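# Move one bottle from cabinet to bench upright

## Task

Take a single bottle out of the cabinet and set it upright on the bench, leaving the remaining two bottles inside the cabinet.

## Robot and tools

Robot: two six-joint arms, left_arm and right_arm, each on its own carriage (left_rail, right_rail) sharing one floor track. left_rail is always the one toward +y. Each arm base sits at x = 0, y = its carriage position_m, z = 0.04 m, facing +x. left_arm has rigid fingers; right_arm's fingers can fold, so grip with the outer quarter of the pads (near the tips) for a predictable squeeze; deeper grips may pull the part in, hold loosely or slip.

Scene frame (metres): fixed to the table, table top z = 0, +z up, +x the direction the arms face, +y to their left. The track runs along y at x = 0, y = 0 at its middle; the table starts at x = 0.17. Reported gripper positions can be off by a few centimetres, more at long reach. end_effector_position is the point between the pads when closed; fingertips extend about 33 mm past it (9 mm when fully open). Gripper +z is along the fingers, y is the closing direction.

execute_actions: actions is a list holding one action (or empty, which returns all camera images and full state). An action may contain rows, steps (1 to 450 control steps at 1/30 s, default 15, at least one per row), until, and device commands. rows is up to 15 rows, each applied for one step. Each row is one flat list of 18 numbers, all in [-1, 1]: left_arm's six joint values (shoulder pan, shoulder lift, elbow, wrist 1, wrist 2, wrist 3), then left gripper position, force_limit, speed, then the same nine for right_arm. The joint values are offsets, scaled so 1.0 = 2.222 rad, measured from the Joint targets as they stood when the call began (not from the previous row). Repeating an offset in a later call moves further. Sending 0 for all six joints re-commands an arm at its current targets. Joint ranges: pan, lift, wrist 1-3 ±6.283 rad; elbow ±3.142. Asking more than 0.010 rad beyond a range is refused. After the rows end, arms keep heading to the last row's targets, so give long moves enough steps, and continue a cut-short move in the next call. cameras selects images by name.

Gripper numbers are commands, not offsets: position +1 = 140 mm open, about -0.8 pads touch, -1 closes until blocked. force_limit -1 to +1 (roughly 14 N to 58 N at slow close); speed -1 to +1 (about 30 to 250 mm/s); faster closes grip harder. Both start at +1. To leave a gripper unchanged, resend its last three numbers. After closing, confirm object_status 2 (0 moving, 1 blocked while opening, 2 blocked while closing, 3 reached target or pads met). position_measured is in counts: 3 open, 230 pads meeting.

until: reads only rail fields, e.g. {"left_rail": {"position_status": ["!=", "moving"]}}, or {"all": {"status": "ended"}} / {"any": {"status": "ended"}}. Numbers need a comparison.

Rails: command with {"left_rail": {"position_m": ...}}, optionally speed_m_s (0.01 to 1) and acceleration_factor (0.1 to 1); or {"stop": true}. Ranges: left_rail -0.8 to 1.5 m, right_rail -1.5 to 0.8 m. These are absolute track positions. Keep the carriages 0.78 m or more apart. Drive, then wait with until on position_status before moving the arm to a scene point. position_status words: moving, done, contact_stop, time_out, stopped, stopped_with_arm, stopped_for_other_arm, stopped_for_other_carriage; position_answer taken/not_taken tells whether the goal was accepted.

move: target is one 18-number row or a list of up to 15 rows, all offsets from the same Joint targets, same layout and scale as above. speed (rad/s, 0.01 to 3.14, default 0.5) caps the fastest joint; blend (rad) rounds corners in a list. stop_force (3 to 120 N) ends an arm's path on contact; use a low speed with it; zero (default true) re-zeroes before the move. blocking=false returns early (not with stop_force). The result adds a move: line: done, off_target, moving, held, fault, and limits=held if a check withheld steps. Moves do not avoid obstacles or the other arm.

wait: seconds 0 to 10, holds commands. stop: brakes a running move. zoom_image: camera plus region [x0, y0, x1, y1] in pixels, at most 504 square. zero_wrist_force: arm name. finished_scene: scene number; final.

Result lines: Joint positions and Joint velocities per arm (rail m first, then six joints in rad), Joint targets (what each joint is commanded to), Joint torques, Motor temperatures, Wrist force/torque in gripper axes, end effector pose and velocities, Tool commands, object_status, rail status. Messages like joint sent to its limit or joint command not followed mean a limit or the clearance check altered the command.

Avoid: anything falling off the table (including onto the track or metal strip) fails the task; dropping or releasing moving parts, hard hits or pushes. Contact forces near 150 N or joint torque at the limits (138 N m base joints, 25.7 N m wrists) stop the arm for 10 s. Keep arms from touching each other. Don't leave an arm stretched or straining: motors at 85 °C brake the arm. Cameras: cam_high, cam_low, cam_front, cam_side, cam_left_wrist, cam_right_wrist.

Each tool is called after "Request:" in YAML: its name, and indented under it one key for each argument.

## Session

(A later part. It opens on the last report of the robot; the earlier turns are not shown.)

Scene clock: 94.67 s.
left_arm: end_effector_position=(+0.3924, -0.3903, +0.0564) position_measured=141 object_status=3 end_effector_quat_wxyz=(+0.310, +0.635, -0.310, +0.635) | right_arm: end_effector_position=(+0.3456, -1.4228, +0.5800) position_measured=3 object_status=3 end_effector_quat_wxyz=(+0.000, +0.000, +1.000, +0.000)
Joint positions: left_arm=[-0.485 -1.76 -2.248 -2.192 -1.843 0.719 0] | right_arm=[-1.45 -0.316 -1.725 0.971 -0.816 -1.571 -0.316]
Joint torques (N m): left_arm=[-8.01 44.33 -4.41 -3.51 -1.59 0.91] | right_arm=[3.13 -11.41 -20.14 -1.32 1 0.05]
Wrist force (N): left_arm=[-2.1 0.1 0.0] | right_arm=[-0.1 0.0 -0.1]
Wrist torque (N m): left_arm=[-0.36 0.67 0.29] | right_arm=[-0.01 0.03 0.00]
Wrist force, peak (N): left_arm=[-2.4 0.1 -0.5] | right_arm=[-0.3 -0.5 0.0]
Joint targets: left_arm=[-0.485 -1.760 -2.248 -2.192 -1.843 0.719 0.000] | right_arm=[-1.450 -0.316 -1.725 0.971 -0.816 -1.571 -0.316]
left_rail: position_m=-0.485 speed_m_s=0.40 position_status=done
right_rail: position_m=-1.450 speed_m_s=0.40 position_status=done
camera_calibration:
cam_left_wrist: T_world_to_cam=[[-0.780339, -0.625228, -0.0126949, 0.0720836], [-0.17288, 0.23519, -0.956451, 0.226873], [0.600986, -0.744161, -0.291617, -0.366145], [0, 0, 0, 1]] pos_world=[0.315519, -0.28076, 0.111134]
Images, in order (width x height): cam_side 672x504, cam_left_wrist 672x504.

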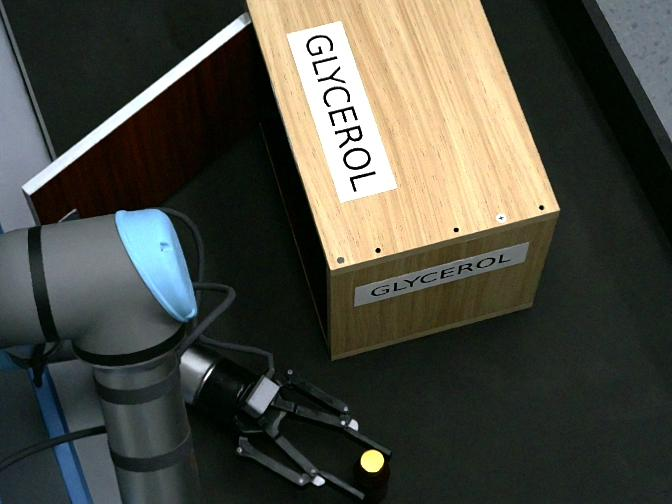

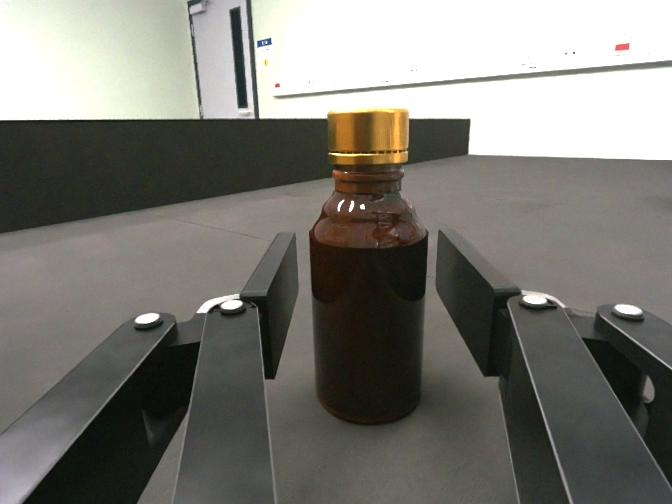

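Request:
move:
  target: [0.04943, -0.00989, 0.03353, -0.02372, 0.04946, 0, -0.1, -0.2, -1, 0,0,0,0,0,0, 1,1,1]
  speed: 0.06
  cameras: ["cam_left_wrist", "cam_side", "cam_high"]

Scene clock: 99.17 s.
left_arm: end_effector_position=(+0.3561, -0.3436, +0.0566) position_measured=141 object_status=3 end_effector_quat_wxyz=(+0.310, +0.635, -0.310, +0.636) | right_arm: end_effector_position=(+0.3456, -1.4228, +0.5800) position_measured=3 object_status=3 end_effector_quat_wxyz=(+0.000, +0.000, +1.000, +0.000)
Joint positions: left_arm=[-0.485 -1.651 -2.27 -2.118 -1.896 0.828 0] | right_arm=[-1.45 -0.316 -1.725 0.971 -0.816 -1.571 -0.316]
Joint torques (N m): left_arm=[11.42 27.16 11.97 -4.75 1.96 0.97] | right_arm=[3.86 -10.94 -20.55 -1.26 1.06 0.02]
Wrist force (N): left_arm=[-2.4 0.4 -0.1] | right_arm=[0.1 0.1 0.1]
Wrist torque (N m): left_arm=[-0.30 0.71 0.30] | right_arm=[0.01 -0.04 0.00]
Wrist force, peak (N): left_arm=[-2.5 0.2 -0.2] | right_arm=[-0.5 0.1 0.4]
Joint targets: left_arm=[-0.485 -1.650 -2.270 -2.118 -1.896 0.828 0.000] | right_arm=[-1.450 -0.316 -1.725 0.971 -0.816 -1.571 -0.316]
left_rail: position_m=-0.485 speed_m_s=0.40 position_status=done
right_rail: position_m=-1.450 speed_m_s=0.40 position_status=done
move: done
camera_calibration:
cam_left_wrist: T_world_to_cam=[[-0.780354, -0.625212, -0.0125574, 0.0730287], [-0.172905, 0.235022, -0.956488, 0.209795], [0.600959, -0.744227, -0.291503, -0.309599], [0, 0, 0, 1]] pos_world=[0.279319, -0.23406, 0.111334]
Images, in order (width x height): cam_high 672x504, cam_side 672x504, cam_left_wrist 672x504.

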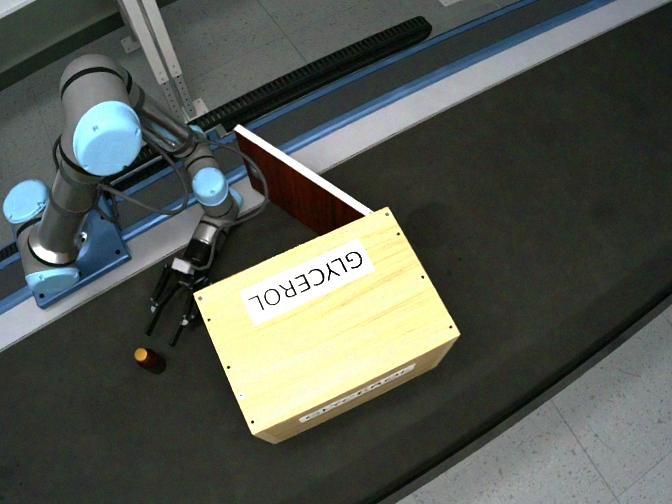

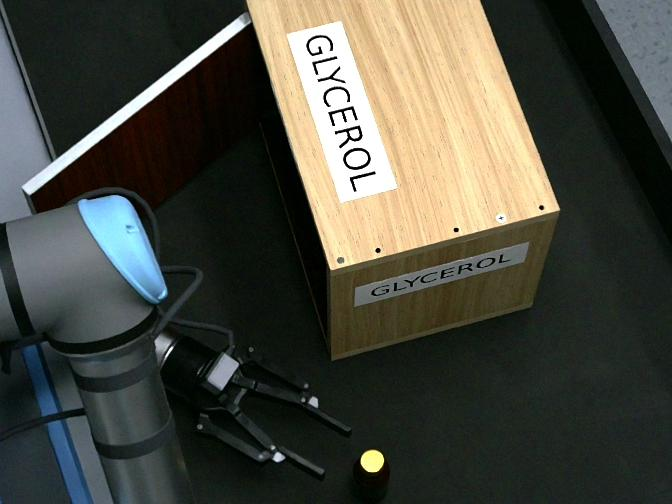

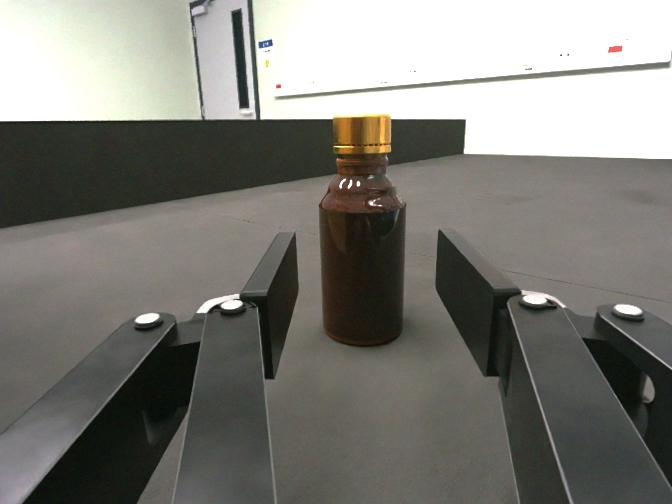

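Request:
move:
  target:
    - [0, 0.19856, 0.03047, -0.22867, 0, 0, -0.8, -0.5, -1, 0,0,0,0,0,0, 1,1,1]
    - [0.31503, 0.26373, 0.15122, -0.41449, -0.01485, 0, -0.8, -0.5, -1, 0,0,0,0,0,0, 1,1,1]
  speed: 0.4
  blend: 0.08
  cameras: ["cam_left_wrist", "cam_high", "cam_side"]

Scene clock: 103.03 s.
left_arm: end_effector_position=(+0.1709, -0.1202, +0.4001) position_measured=229 object_status=3 end_effector_quat_wxyz=(+0.062, +0.705, -0.062, +0.704) | right_arm: end_effector_position=(+0.3456, -1.4228, +0.5800) position_measured=3 object_status=3 end_effector_quat_wxyz=(+0.000, +0.000, +1.000, +0.000)
Joint positions: left_arm=[-0.485 -0.951 -1.684 -1.782 -2.817 0.795 0] | right_arm=[-1.45 -0.316 -1.725 0.971 -0.816 -1.571 -0.316]
Joint torques (N m): left_arm=[11.34 36.42 25.55 -4.64 -2.45 0.94] | right_arm=[3.84 -10.73 -20 -1.16 1.12 0.09]
Wrist force (N): left_arm=[-1.6 0.3 0.1] | right_arm=[-0.2 -0.2 0.2]
Wrist torque (N m): left_arm=[-0.32 0.58 0.29] | right_arm=[-0.04 0.04 0.00]
Wrist force, peak (N): left_arm=[-3.4 0.4 -0.3] | right_arm=[-0.3 -0.4 0.3]
Joint targets: left_arm=[-0.485 -0.950 -1.684 -1.782 -2.817 0.795 0.000] | right_arm=[-1.450 -0.316 -1.725 0.971 -0.816 -1.571 -0.316]
left_rail: position_m=-0.485 speed_m_s=0.40 position_status=done
right_rail: position_m=-1.450 speed_m_s=0.40 position_status=done
move: done
camera_calibration:
cam_left_wrist: T_world_to_cam=[[-0.161885, -0.98672, -0.0132685, -0.0764081], [-0.286323, 0.059834, -0.956263, 0.452057], [0.944358, -0.151005, -0.292207, 0.0809779], [0, 0, 0, 1]] pos_world=[0.040593, -0.0902138, 0.454934]
Images, in order (width x height): cam_high 672x504, cam_side 672x504, cam_left_wrist 672x504.

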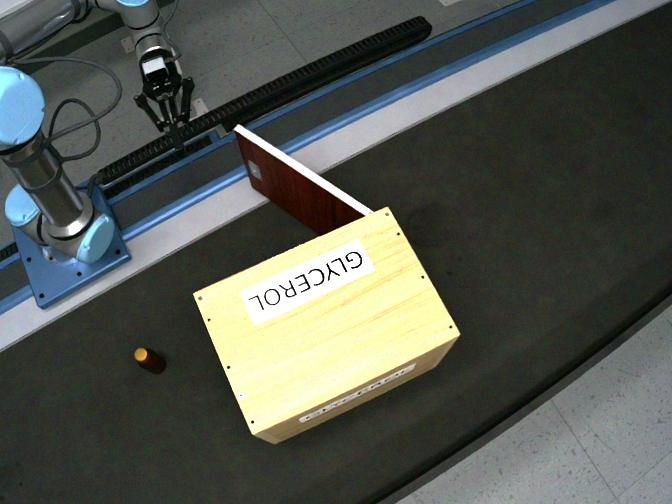

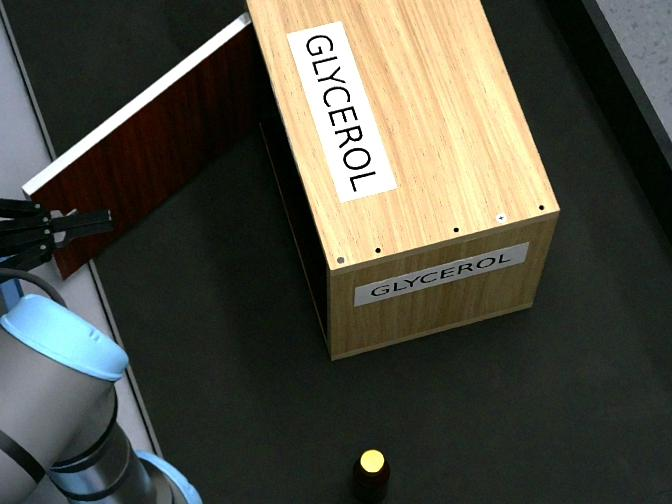

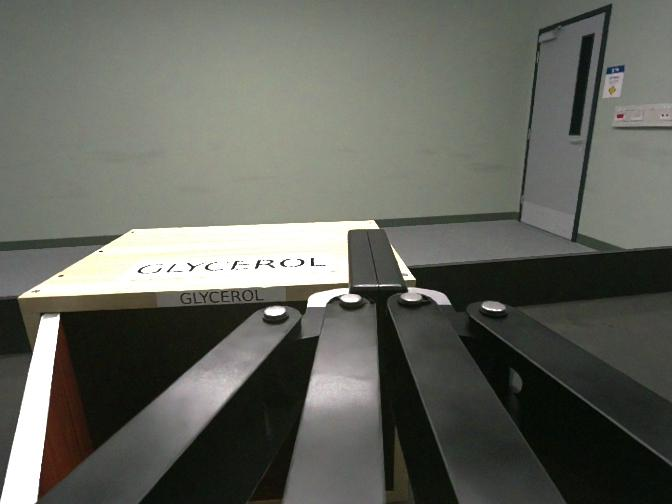

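Request:
move:
  target:
    - [-0.10674, -0.36316, 0.55488, -0.1918, 0.0505, 0, -0.8, -0.5, -1, 0,0,0,0,0,0, 1,1,1]
    - [-0.11535, -0.42301, 0.49045, -0.06752, 0.08902, 0, -0.8, -0.5, -1, 0,0,0,0,0,0, 1,1,1]
  speed: [0.4, 0.2]
  blend: [0.05, 0]
  cameras: ["cam_left_wrist", "cam_high", "cam_front"]

Scene clock: 109.57 s.
left_arm: end_effector_position=(+0.1071, +0.0854, +0.2453) position_measured=229 object_status=3 end_effector_quat_wxyz=(+0.219, +0.673, -0.219, +0.672) | right_arm: end_effector_position=(+0.3456, -1.4228, +0.5800) position_measured=3 object_status=3 end_effector_quat_wxyz=(+0.000, +0.000, +1.000, +0.000)
Joint positions: left_arm=[-0.485 -1.207 -2.623 -0.692 -2.967 0.993 0] | right_arm=[-1.45 -0.316 -1.725 0.971 -0.816 -1.571 -0.316]
Joint torques (N m): left_arm=[-10.9 52.94 9.94 0.5 1.82 1.2] | right_arm=[3.1 -11.24 -19.81 -1.09 1.2 0.04]
Wrist force (N): left_arm=[-2.3 0.2 0.0] | right_arm=[-0.1 0.0 0.2]
Wrist torque (N m): left_arm=[-0.34 0.69 0.32] | right_arm=[0.00 0.01 0.00]
Wrist force, peak (N): left_arm=[-3.3 0.2 0.1] | right_arm=[-0.3 0.0 0.3]
Joint targets: left_arm=[-0.485 -1.207 -2.624 -0.692 -2.967 0.993 0.000] | right_arm=[-1.450 -0.316 -1.725 0.971 -0.816 -1.571 -0.316]
left_rail: position_m=-0.485 speed_m_s=0.40 position_status=done
right_rail: position_m=-1.450 speed_m_s=0.40 position_status=done
move: done
camera_calibration:
cam_left_wrist: T_world_to_cam=[[-0.578028, -0.815911, -0.013144, 0.144042], [-0.231136, 0.179152, -0.956285, 0.257339], [0.782598, -0.549722, -0.292141, 0.178517], [0, 0, 0, 1]] pos_world=[0.00303369, 0.169557, 0.300134]
Images, in order (width x height): cam_high 672x504, cam_front 672x504, cam_left_wrist 672x504.

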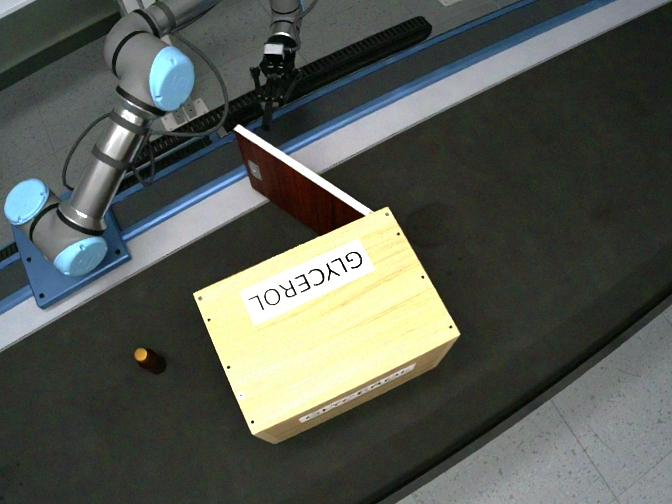

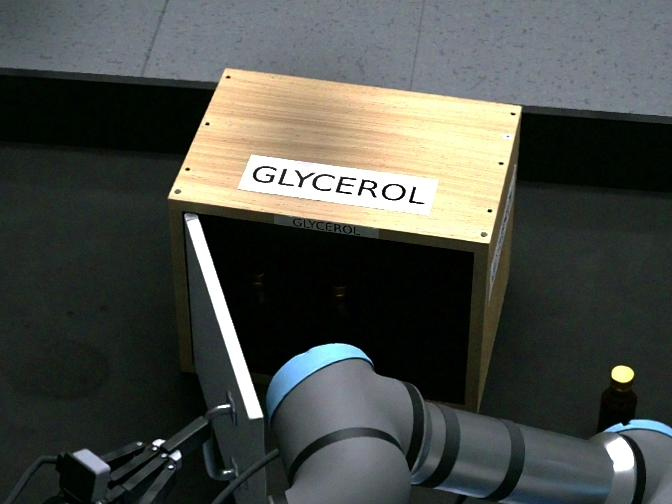

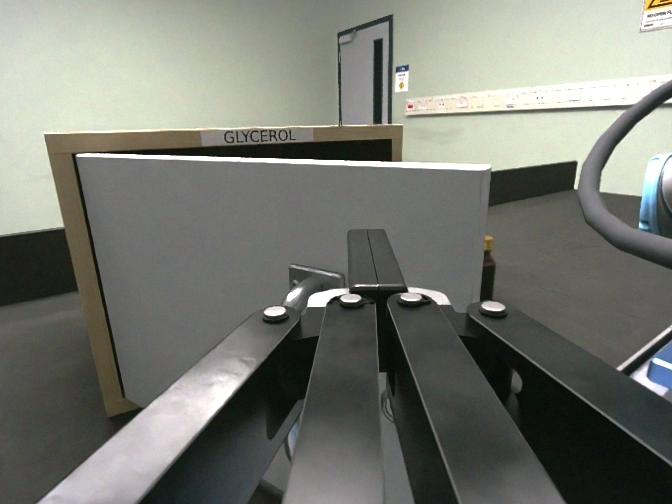

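Request:
move:
  target:
    - [-0.00042, 0.05648, -0.1091, 0.05255, -0.00082, 0, -0.8, -0.5, -1, 0,0,0,0,0,0, 1,1,1]
    - [0.00301, 0.12851, -0.24367, 0.11508, -0.0131, 0, -0.8, -0.5, -1, 0,0,0,0,0,0, 1,1,1]
  speed: [0.1, 0.12]
  blend: [0.02, 0]
  stop_force: 15
  cameras: ["cam_left_wrist", "cam_high"]

Scene clock: 115.87 s.
left_arm: end_effector_position=(+0.1461, -0.0034, +0.2452) position_measured=229 object_status=3 end_effector_quat_wxyz=(+0.207, +0.676, -0.207, +0.676) | right_arm: end_effector_position=(+0.3456, -1.4228, +0.5800) position_measured=3 object_status=3 end_effector_quat_wxyz=(+0.000, +0.000, +1.000, +0.000)
Joint positions: left_arm=[-0.485 -1.2 -2.338 -1.233 -2.711 0.964 0] | right_arm=[-1.45 -0.316 -1.725 0.971 -0.816 -1.571 -0.316]
Joint torques (N m): left_arm=[10.34 63.75 7.34 0.39 -1.99 1.13] | right_arm=[3.75 -10.44 -19.54 -0.97 1.29 0.14]
Wrist force (N): left_arm=[-1.9 -1.1 -0.9] | right_arm=[0.0 0.1 0.2]
Wrist torque (N m): left_arm=[-0.21 0.69 0.31] | right_arm=[0.02 -0.01 -0.01]
Wrist force, peak (N): left_arm=[-3.6 -0.4 -2.1] | right_arm=[-0.4 -0.3 0.1]
Joint targets: left_arm=[-0.485 -1.200 -2.338 -1.233 -2.711 0.964 0.000] | right_arm=[-1.450 -0.316 -1.725 0.971 -0.816 -1.571 -0.316]
left_rail: position_m=-0.485 speed_m_s=0.40 position_status=done
right_rail: position_m=-1.450 speed_m_s=0.40 position_status=done
move: done
camera_calibration:
cam_left_wrist: T_world_to_cam=[[-0.548593, -0.835988, -0.0130124, 0.0897365], [-0.23734, 0.170633, -0.956323, 0.282989], [0.801695, -0.521544, -0.292022, 0.0963538], [0, 0, 0, 1]] pos_world=[0.0391472, 0.076984, 0.299934]
Images, in order (width x height): cam_high 672x504, cam_left_wrist 672x504.

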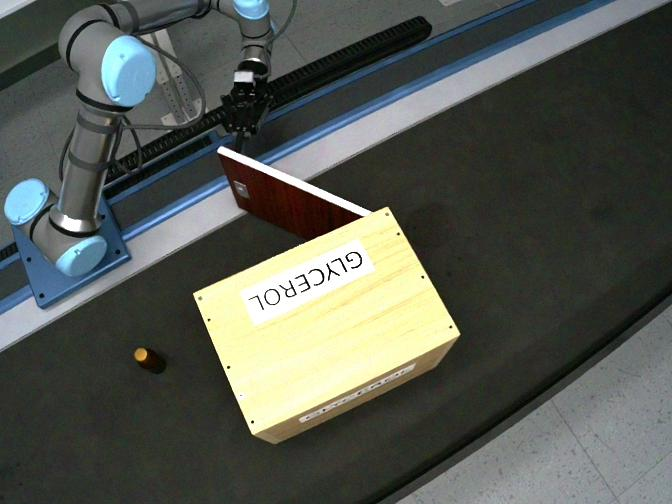

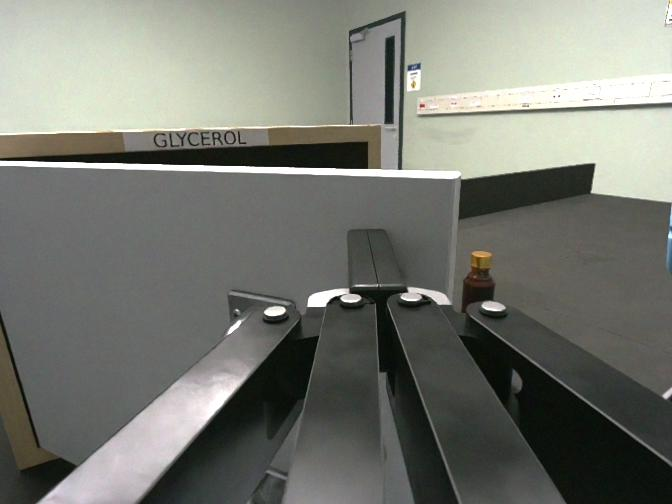

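Request:
move:
  target:
    - [5e-05, 0.06265, -0.11252, 0.04933, -0.02342, 0, -0.8, -0.5, -1, 0,0,0,0,0,0, 1,1,1]
    - [-0.00821, 0.11614, -0.20334, 0.08667, -0.05524, 0, -0.8, -0.5, -1, 0,0,0,0,0,0, 1,1,1]
    - [-0.02725, 0.16101, -0.27535, 0.11381, -0.09786, 0, -0.8, -0.5, -1, 0,0,0,0,0,0, 1,1,1]
  speed: 0.12
  blend: 0.02
  stop_force: 15
  cameras: ["cam_left_wrist", "cam_high"]

Scene clock: 122.13 s.
left_arm: end_effector_position=(+0.2645, -0.1253, +0.2450) position_measured=229 object_status=3 end_effector_quat_wxyz=(+0.153, +0.690, -0.153, +0.690) | right_arm: end_effector_position=(+0.3456, -1.4228, +0.5800) position_measured=3 object_status=3 end_effector_quat_wxyz=(+0.000, +0.000, +1.000, +0.000)
Joint positions: left_arm=[-0.485 -1.261 -1.98 -1.845 -2.458 0.747 0] | right_arm=[-1.45 -0.316 -1.725 0.971 -0.816 -1.571 -0.316]
Joint torques (N m): left_arm=[-12.59 45.48 4.95 0.62 -2.18 1.4] | right_arm=[4.1 -10.62 -20.35 -0.95 1.31 0.08]
Wrist force (N): left_arm=[-1.7 -0.9 -2.4] | right_arm=[0.0 0.1 0.3]
Wrist torque (N m): left_arm=[-0.27 0.62 0.31] | right_arm=[0.02 0.00 0.00]
Wrist force, peak (N): left_arm=[-3.3 -0.2 -2.3] | right_arm=[-0.1 -0.3 0.5]
Joint targets: left_arm=[-0.485 -1.261 -1.980 -1.845 -2.458 0.747 0.000] | right_arm=[-1.450 -0.316 -1.725 0.971 -0.816 -1.571 -0.316]
left_rail: position_m=-0.485 speed_m_s=0.40 position_status=done
right_rail: position_m=-1.450 speed_m_s=0.40 position_status=done
move: done
camera_calibration:
cam_left_wrist: T_world_to_cam=[[-0.411197, -0.911466, -0.0121421, 0.00668554], [-0.260693, 0.130352, -0.956581, 0.333007], [0.873474, -0.390178, -0.291213, -0.064885], [0, 0, 0, 1]] pos_world=[0.146237, -0.0626312, 0.299734]
Images, in order (width x height): cam_high 672x504, cam_left_wrist 672x504.

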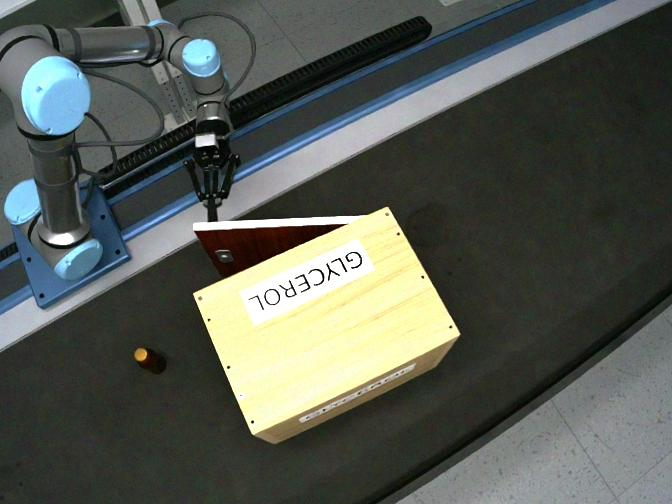

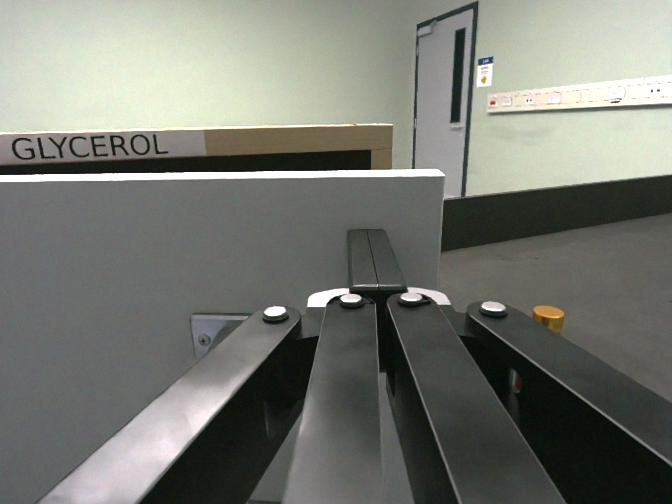

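Request:
move:
  target:
    - [-0.03168, 0.03486, -0.05288, 0.01793, -0.05563, 0, -0.8, -0.5, -1, 0,0,0,0,0,0, 1,1,1]
    - [-0.06229, 0.05156, -0.07706, 0.02542, -0.10195, 0, -0.8, -0.5, -1, 0,0,0,0,0,0, 1,1,1]
    - [-0.08887, 0.05687, -0.08461, 0.02766, -0.13639, 0, -0.8, -0.5, -1, 0,0,0,0,0,0, 1,1,1]
  speed: [0.08, 0.08, 0.05]
  blend: 0.02
  stop_force: 10
  cameras: ["cam_left_wrist", "cam_high", "cam_front"]

Scene clock: 132.77 s.
left_arm: end_effector_position=(+0.3809, -0.1669, +0.2449) position_measured=229 object_status=3 end_effector_quat_wxyz=(+0.117, +0.697, -0.116, +0.698) | right_arm: end_effector_position=(+0.3456, -1.4228, +0.5800) position_measured=3 object_status=3 end_effector_quat_wxyz=(+0.000, +0.000, +1.000, +0.000)
Joint positions: left_arm=[-0.485 -1.458 -1.854 -2.033 -2.397 0.444 0] | right_arm=[-1.45 -0.316 -1.725 0.971 -0.816 -1.571 -0.316]
Joint torques (N m): left_arm=[-13.37 40.59 4.87 1.53 -2.28 1.29] | right_arm=[4.27 -10.63 -20.25 -0.87 1.33 0.05]
Wrist force (N): left_arm=[-1.5 -0.9 -2.6] | right_arm=[0.1 0.0 0.0]
Wrist torque (N m): left_arm=[-0.38 0.56 0.29] | right_arm=[0.01 -0.03 0.00]
Wrist force, peak (N): left_arm=[-2.4 0.9 -2.8] | right_arm=[-0.1 -0.6 0.0]
Joint targets: left_arm=[-0.485 -1.458 -1.854 -2.033 -2.397 0.444 0.000] | right_arm=[-1.450 -0.316 -1.725 0.971 -0.816 -1.571 -0.316]
left_rail: position_m=-0.485 speed_m_s=0.40 position_status=done
right_rail: position_m=-1.450 speed_m_s=0.40 position_status=done
move: done
camera_calibration:
cam_left_wrist: T_world_to_cam=[[-0.312832, -0.949734, -0.0118673, -0.0271571], [-0.273158, 0.101928, -0.956554, 0.36869], [0.909682, -0.295999, -0.291314, -0.180954], [0, 0, 0, 1]] pos_world=[0.256825, -0.116934, 0.299635]
Images, in order (width x height): cam_high 672x504, cam_front 672x504, cam_left_wrist 672x504.

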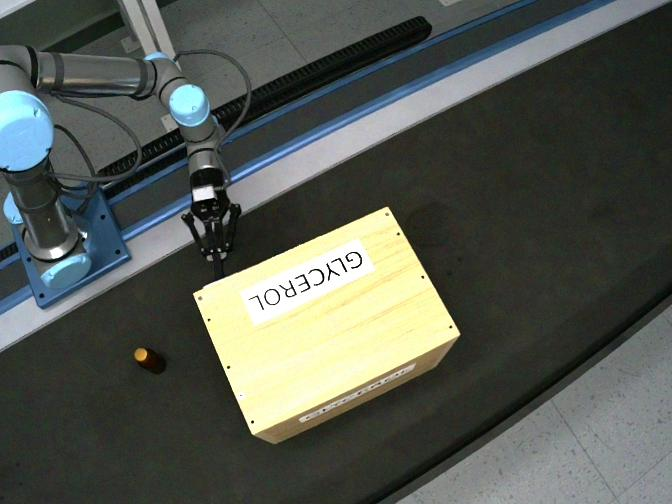

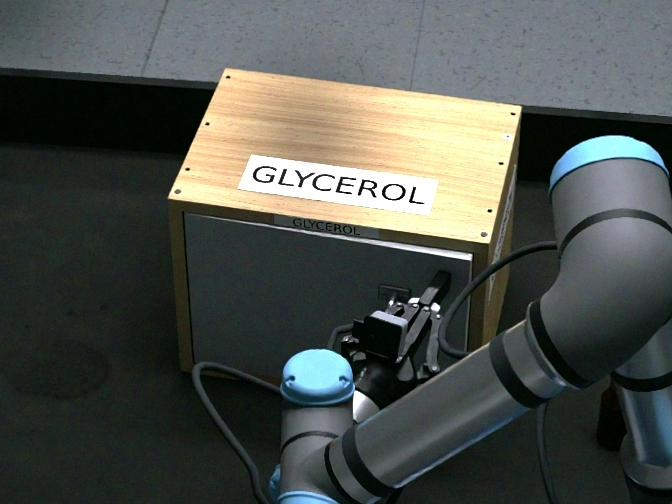

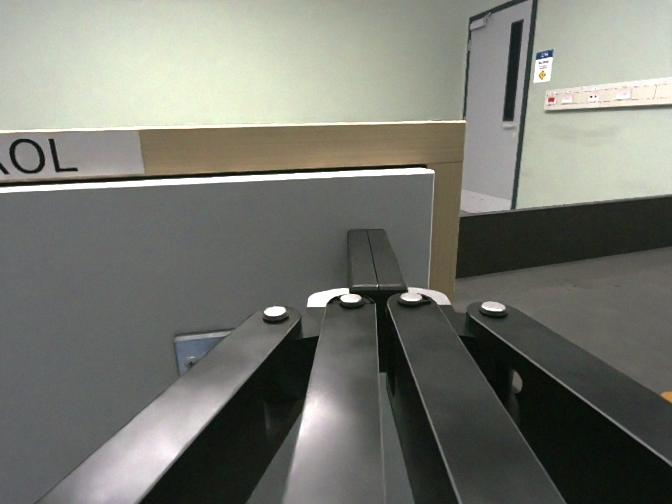

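Request:
move:
  target:
    - [-0.01612, 0.00371, -0.005, 0.00166, -0.02378, 0, -0.8, -0.5, -1, 0,0,0,0,0,0, 1,1,1]
    - [-0.03494, 0.00032, -0.00023, 0.00027, -0.04261, 0, -0.8, -0.5, -1, 0,0,0,0,0,0, 1,1,1]
  speed: 0.03
  blend: [0.005, 0]
  stop_force: 6
  cameras: ["cam_left_wrist", "cam_high", "cam_front"]

Scene clock: 135.23 s.
left_arm: end_effector_position=(+0.3919, -0.1684, +0.2449) position_measured=229 object_status=3 end_effector_quat_wxyz=(+0.113, +0.698, -0.112, +0.698) | right_arm: end_effector_position=(+0.3456, -1.4228, +0.5800) position_measured=3 object_status=3 end_effector_quat_wxyz=(+0.000, +0.000, +1.000, +0.000)
Joint positions: left_arm=[-0.485 -1.481 -1.849 -2.04 -2.395 0.41 0] | right_arm=[-1.45 -0.316 -1.725 0.971 -0.816 -1.571 -0.316]
Joint torques (N m): left_arm=[9.12 19.67 20.49 -3.28 1.63 1.38] | right_arm=[4.24 -10.18 -20.23 -0.78 1.33 0.06]
Wrist force (N): left_arm=[-1.2 0.8 -4.4] | right_arm=[-0.1 -0.2 0.1]
Wrist torque (N m): left_arm=[-0.29 0.59 0.30] | right_arm=[-0.03 0.02 0.00]
Wrist force, peak (N): left_arm=[-1.3 1.2 -15.4] | right_arm=[-0.1 -0.3 0.4]
Joint targets: left_arm=[-0.485 -1.481 -1.849 -2.040 -2.395 0.410 0.000] | right_arm=[-1.450 -0.316 -1.725 0.971 -0.816 -1.571 -0.316]
left_rail: position_m=-0.485 speed_m_s=0.40 position_status=done
right_rail: position_m=-1.450 speed_m_s=0.40 position_status=done
move: contact (left_arm); path passed 0 of 2 targets; left_arm: the wrist 2 is farthest, 0.060 rad from its target
camera_calibration:
cam_left_wrist: T_world_to_cam=[[-0.302365, -0.953112, -0.0123823, -0.0297208], [-0.274391, 0.0994733, -0.95646, 0.371933], [0.912845, -0.285802, -0.291602, -0.190796], [0, 0, 0, 1]] pos_world=[0.267236, -0.119855, 0.299735]
Images, in order (width x height): cam_high 672x504, cam_front 672x504, cam_left_wrist 672x504.

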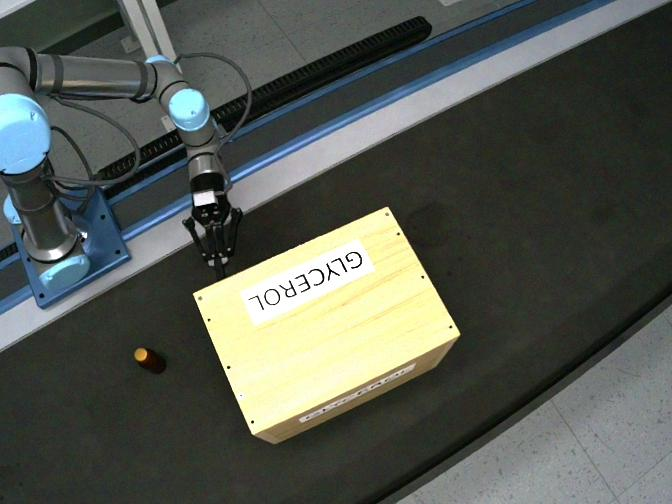

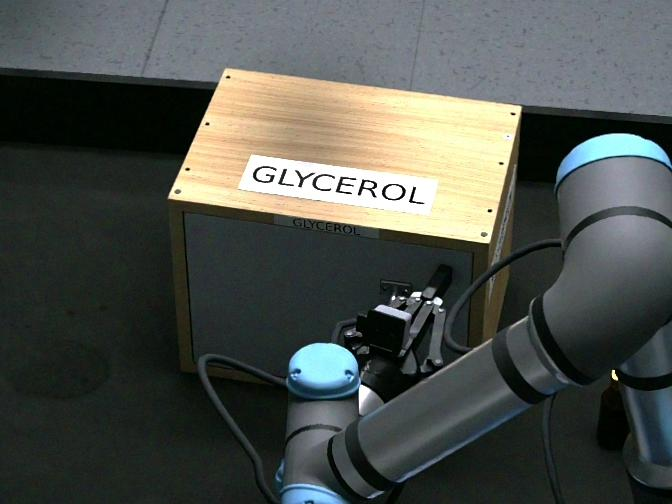

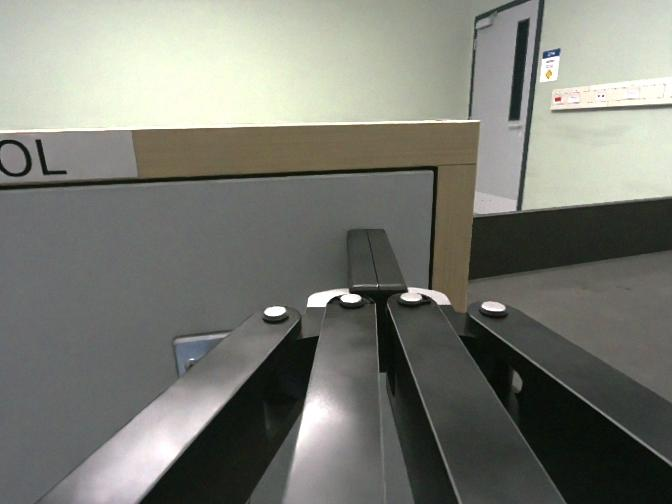

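Request:
move:
  target: [0.07639, -0.01293, 0.01864, -0.00535, 0.07642, 0, -0.8, -0.5, -1, 0,0,0,0,0,0, 1,1,1]
  speed: 0.12
  cameras: ["all"]

Scene clock: 137.33 s.
left_arm: end_effector_position=(+0.3167, -0.1434, +0.2450) position_measured=229 object_status=3 end_effector_quat_wxyz=(+0.113, +0.698, -0.113, +0.698) | right_arm: end_effector_position=(+0.3456, -1.4228, +0.5800) position_measured=3 object_status=3 end_effector_quat_wxyz=(+0.000, +0.000, +1.000, +0.000)
Joint positions: left_arm=[-0.485 -1.312 -1.877 -1.999 -2.406 0.579 0] | right_arm=[-1.45 -0.316 -1.725 0.971 -0.816 -1.571 -0.316]
Joint torques (N m): left_arm=[11.21 20.74 20.52 -4.38 2.03 1.43] | right_arm=[4.89 -10.39 -20.63 -0.7 1.26 0.1]
Wrist force (N): left_arm=[-1.8 0.0 -0.4] | right_arm=[0.1 0.2 0.1]
Wrist torque (N m): left_arm=[-0.36 0.61 0.32] | right_arm=[0.05 -0.02 0.00]
Wrist force, peak (N): left_arm=[-1.4 0.6 -4.7] | right_arm=[-0.1 0.0 0.4]
Joint targets: left_arm=[-0.485 -1.311 -1.877 -1.999 -2.406 0.579 0.000] | right_arm=[-1.450 -0.316 -1.725 0.971 -0.816 -1.571 -0.316]
left_rail: position_m=-0.485 speed_m_s=0.40 position_status=done
right_rail: position_m=-1.450 speed_m_s=0.40 position_status=done
move: done
camera_calibration:
cam_left_wrist: T_world_to_cam=[[-0.302419, -0.953085, -0.0131009, -0.0284968], [-0.27449, 0.100243, -0.956351, 0.348977], [0.912797, -0.285622, -0.291927, -0.114881], [0, 0, 0, 1]] pos_world=[0.192036, -0.0949549, 0.299834]
cam_right_wrist: T_world_to_cam=[[-0.00842687, 0.998703, -0.0502131, 1.47189], [0.932291, 0.0260056, 0.360773, -0.490593], [0.361611, -0.043773, -0.931301, 0.493404], [0, 0, 0, 1]] pos_world=[0.291358, -1.43563, 0.710409]

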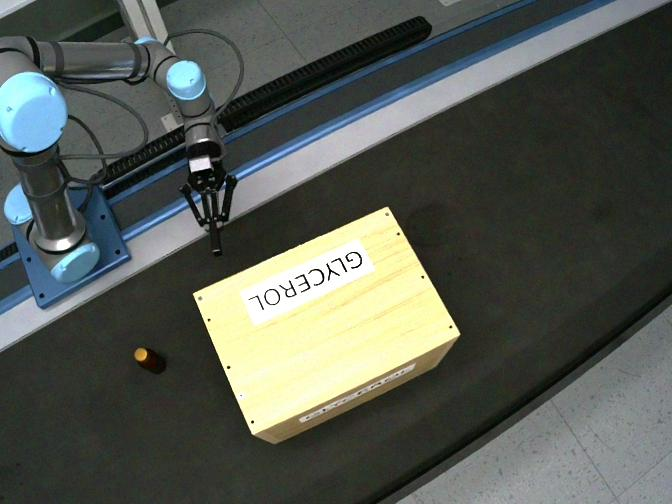

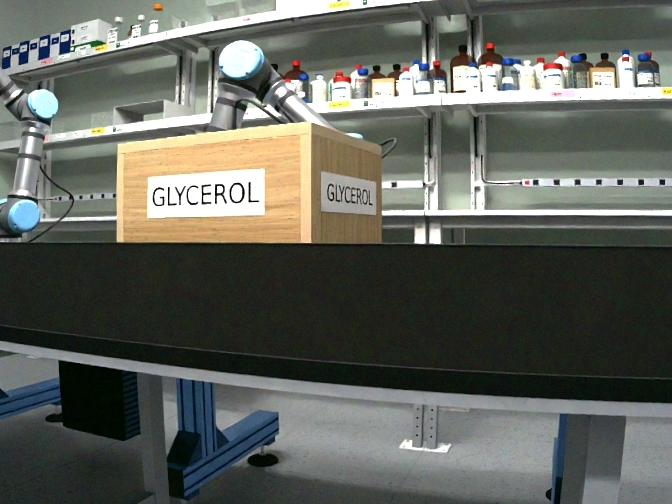

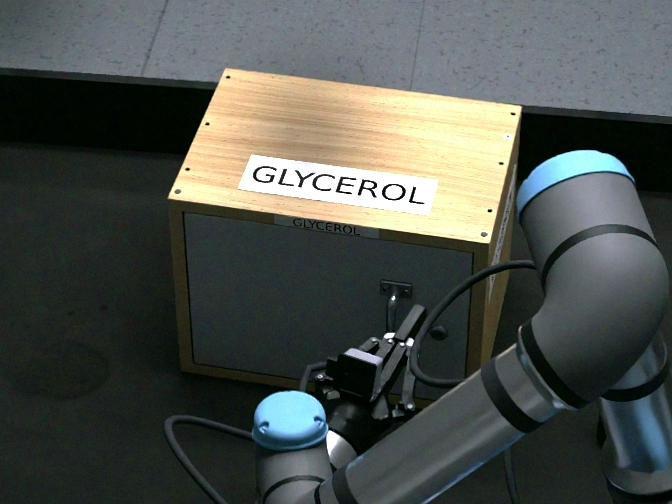

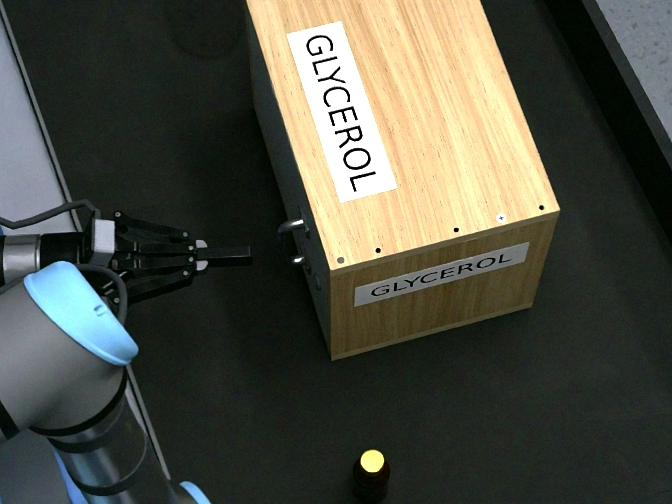

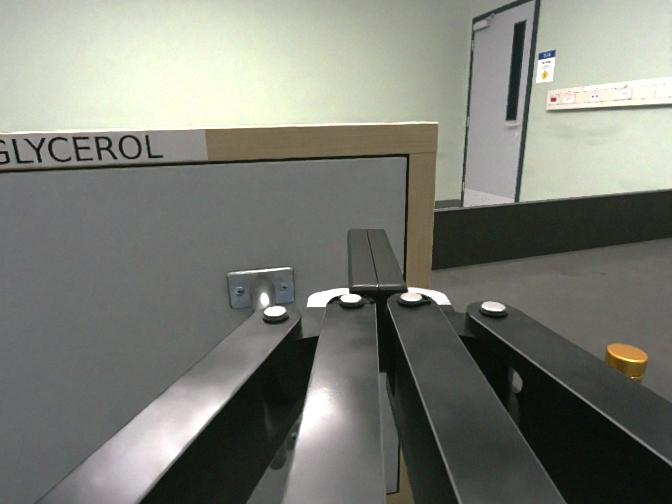

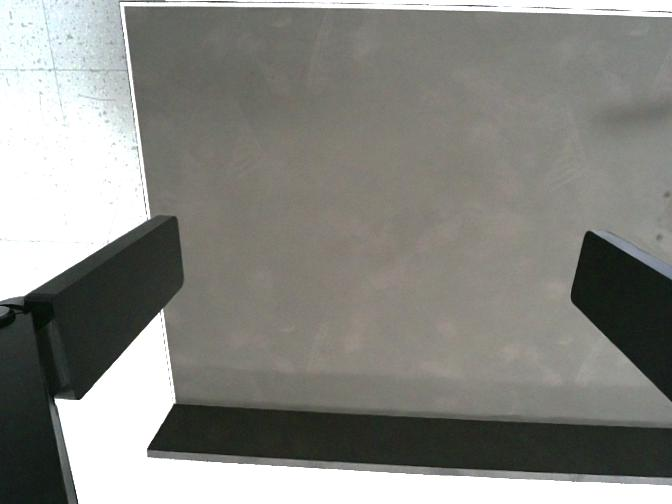

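Request:
finished_scene:
  scene: 2

The scene is finished: the task was done.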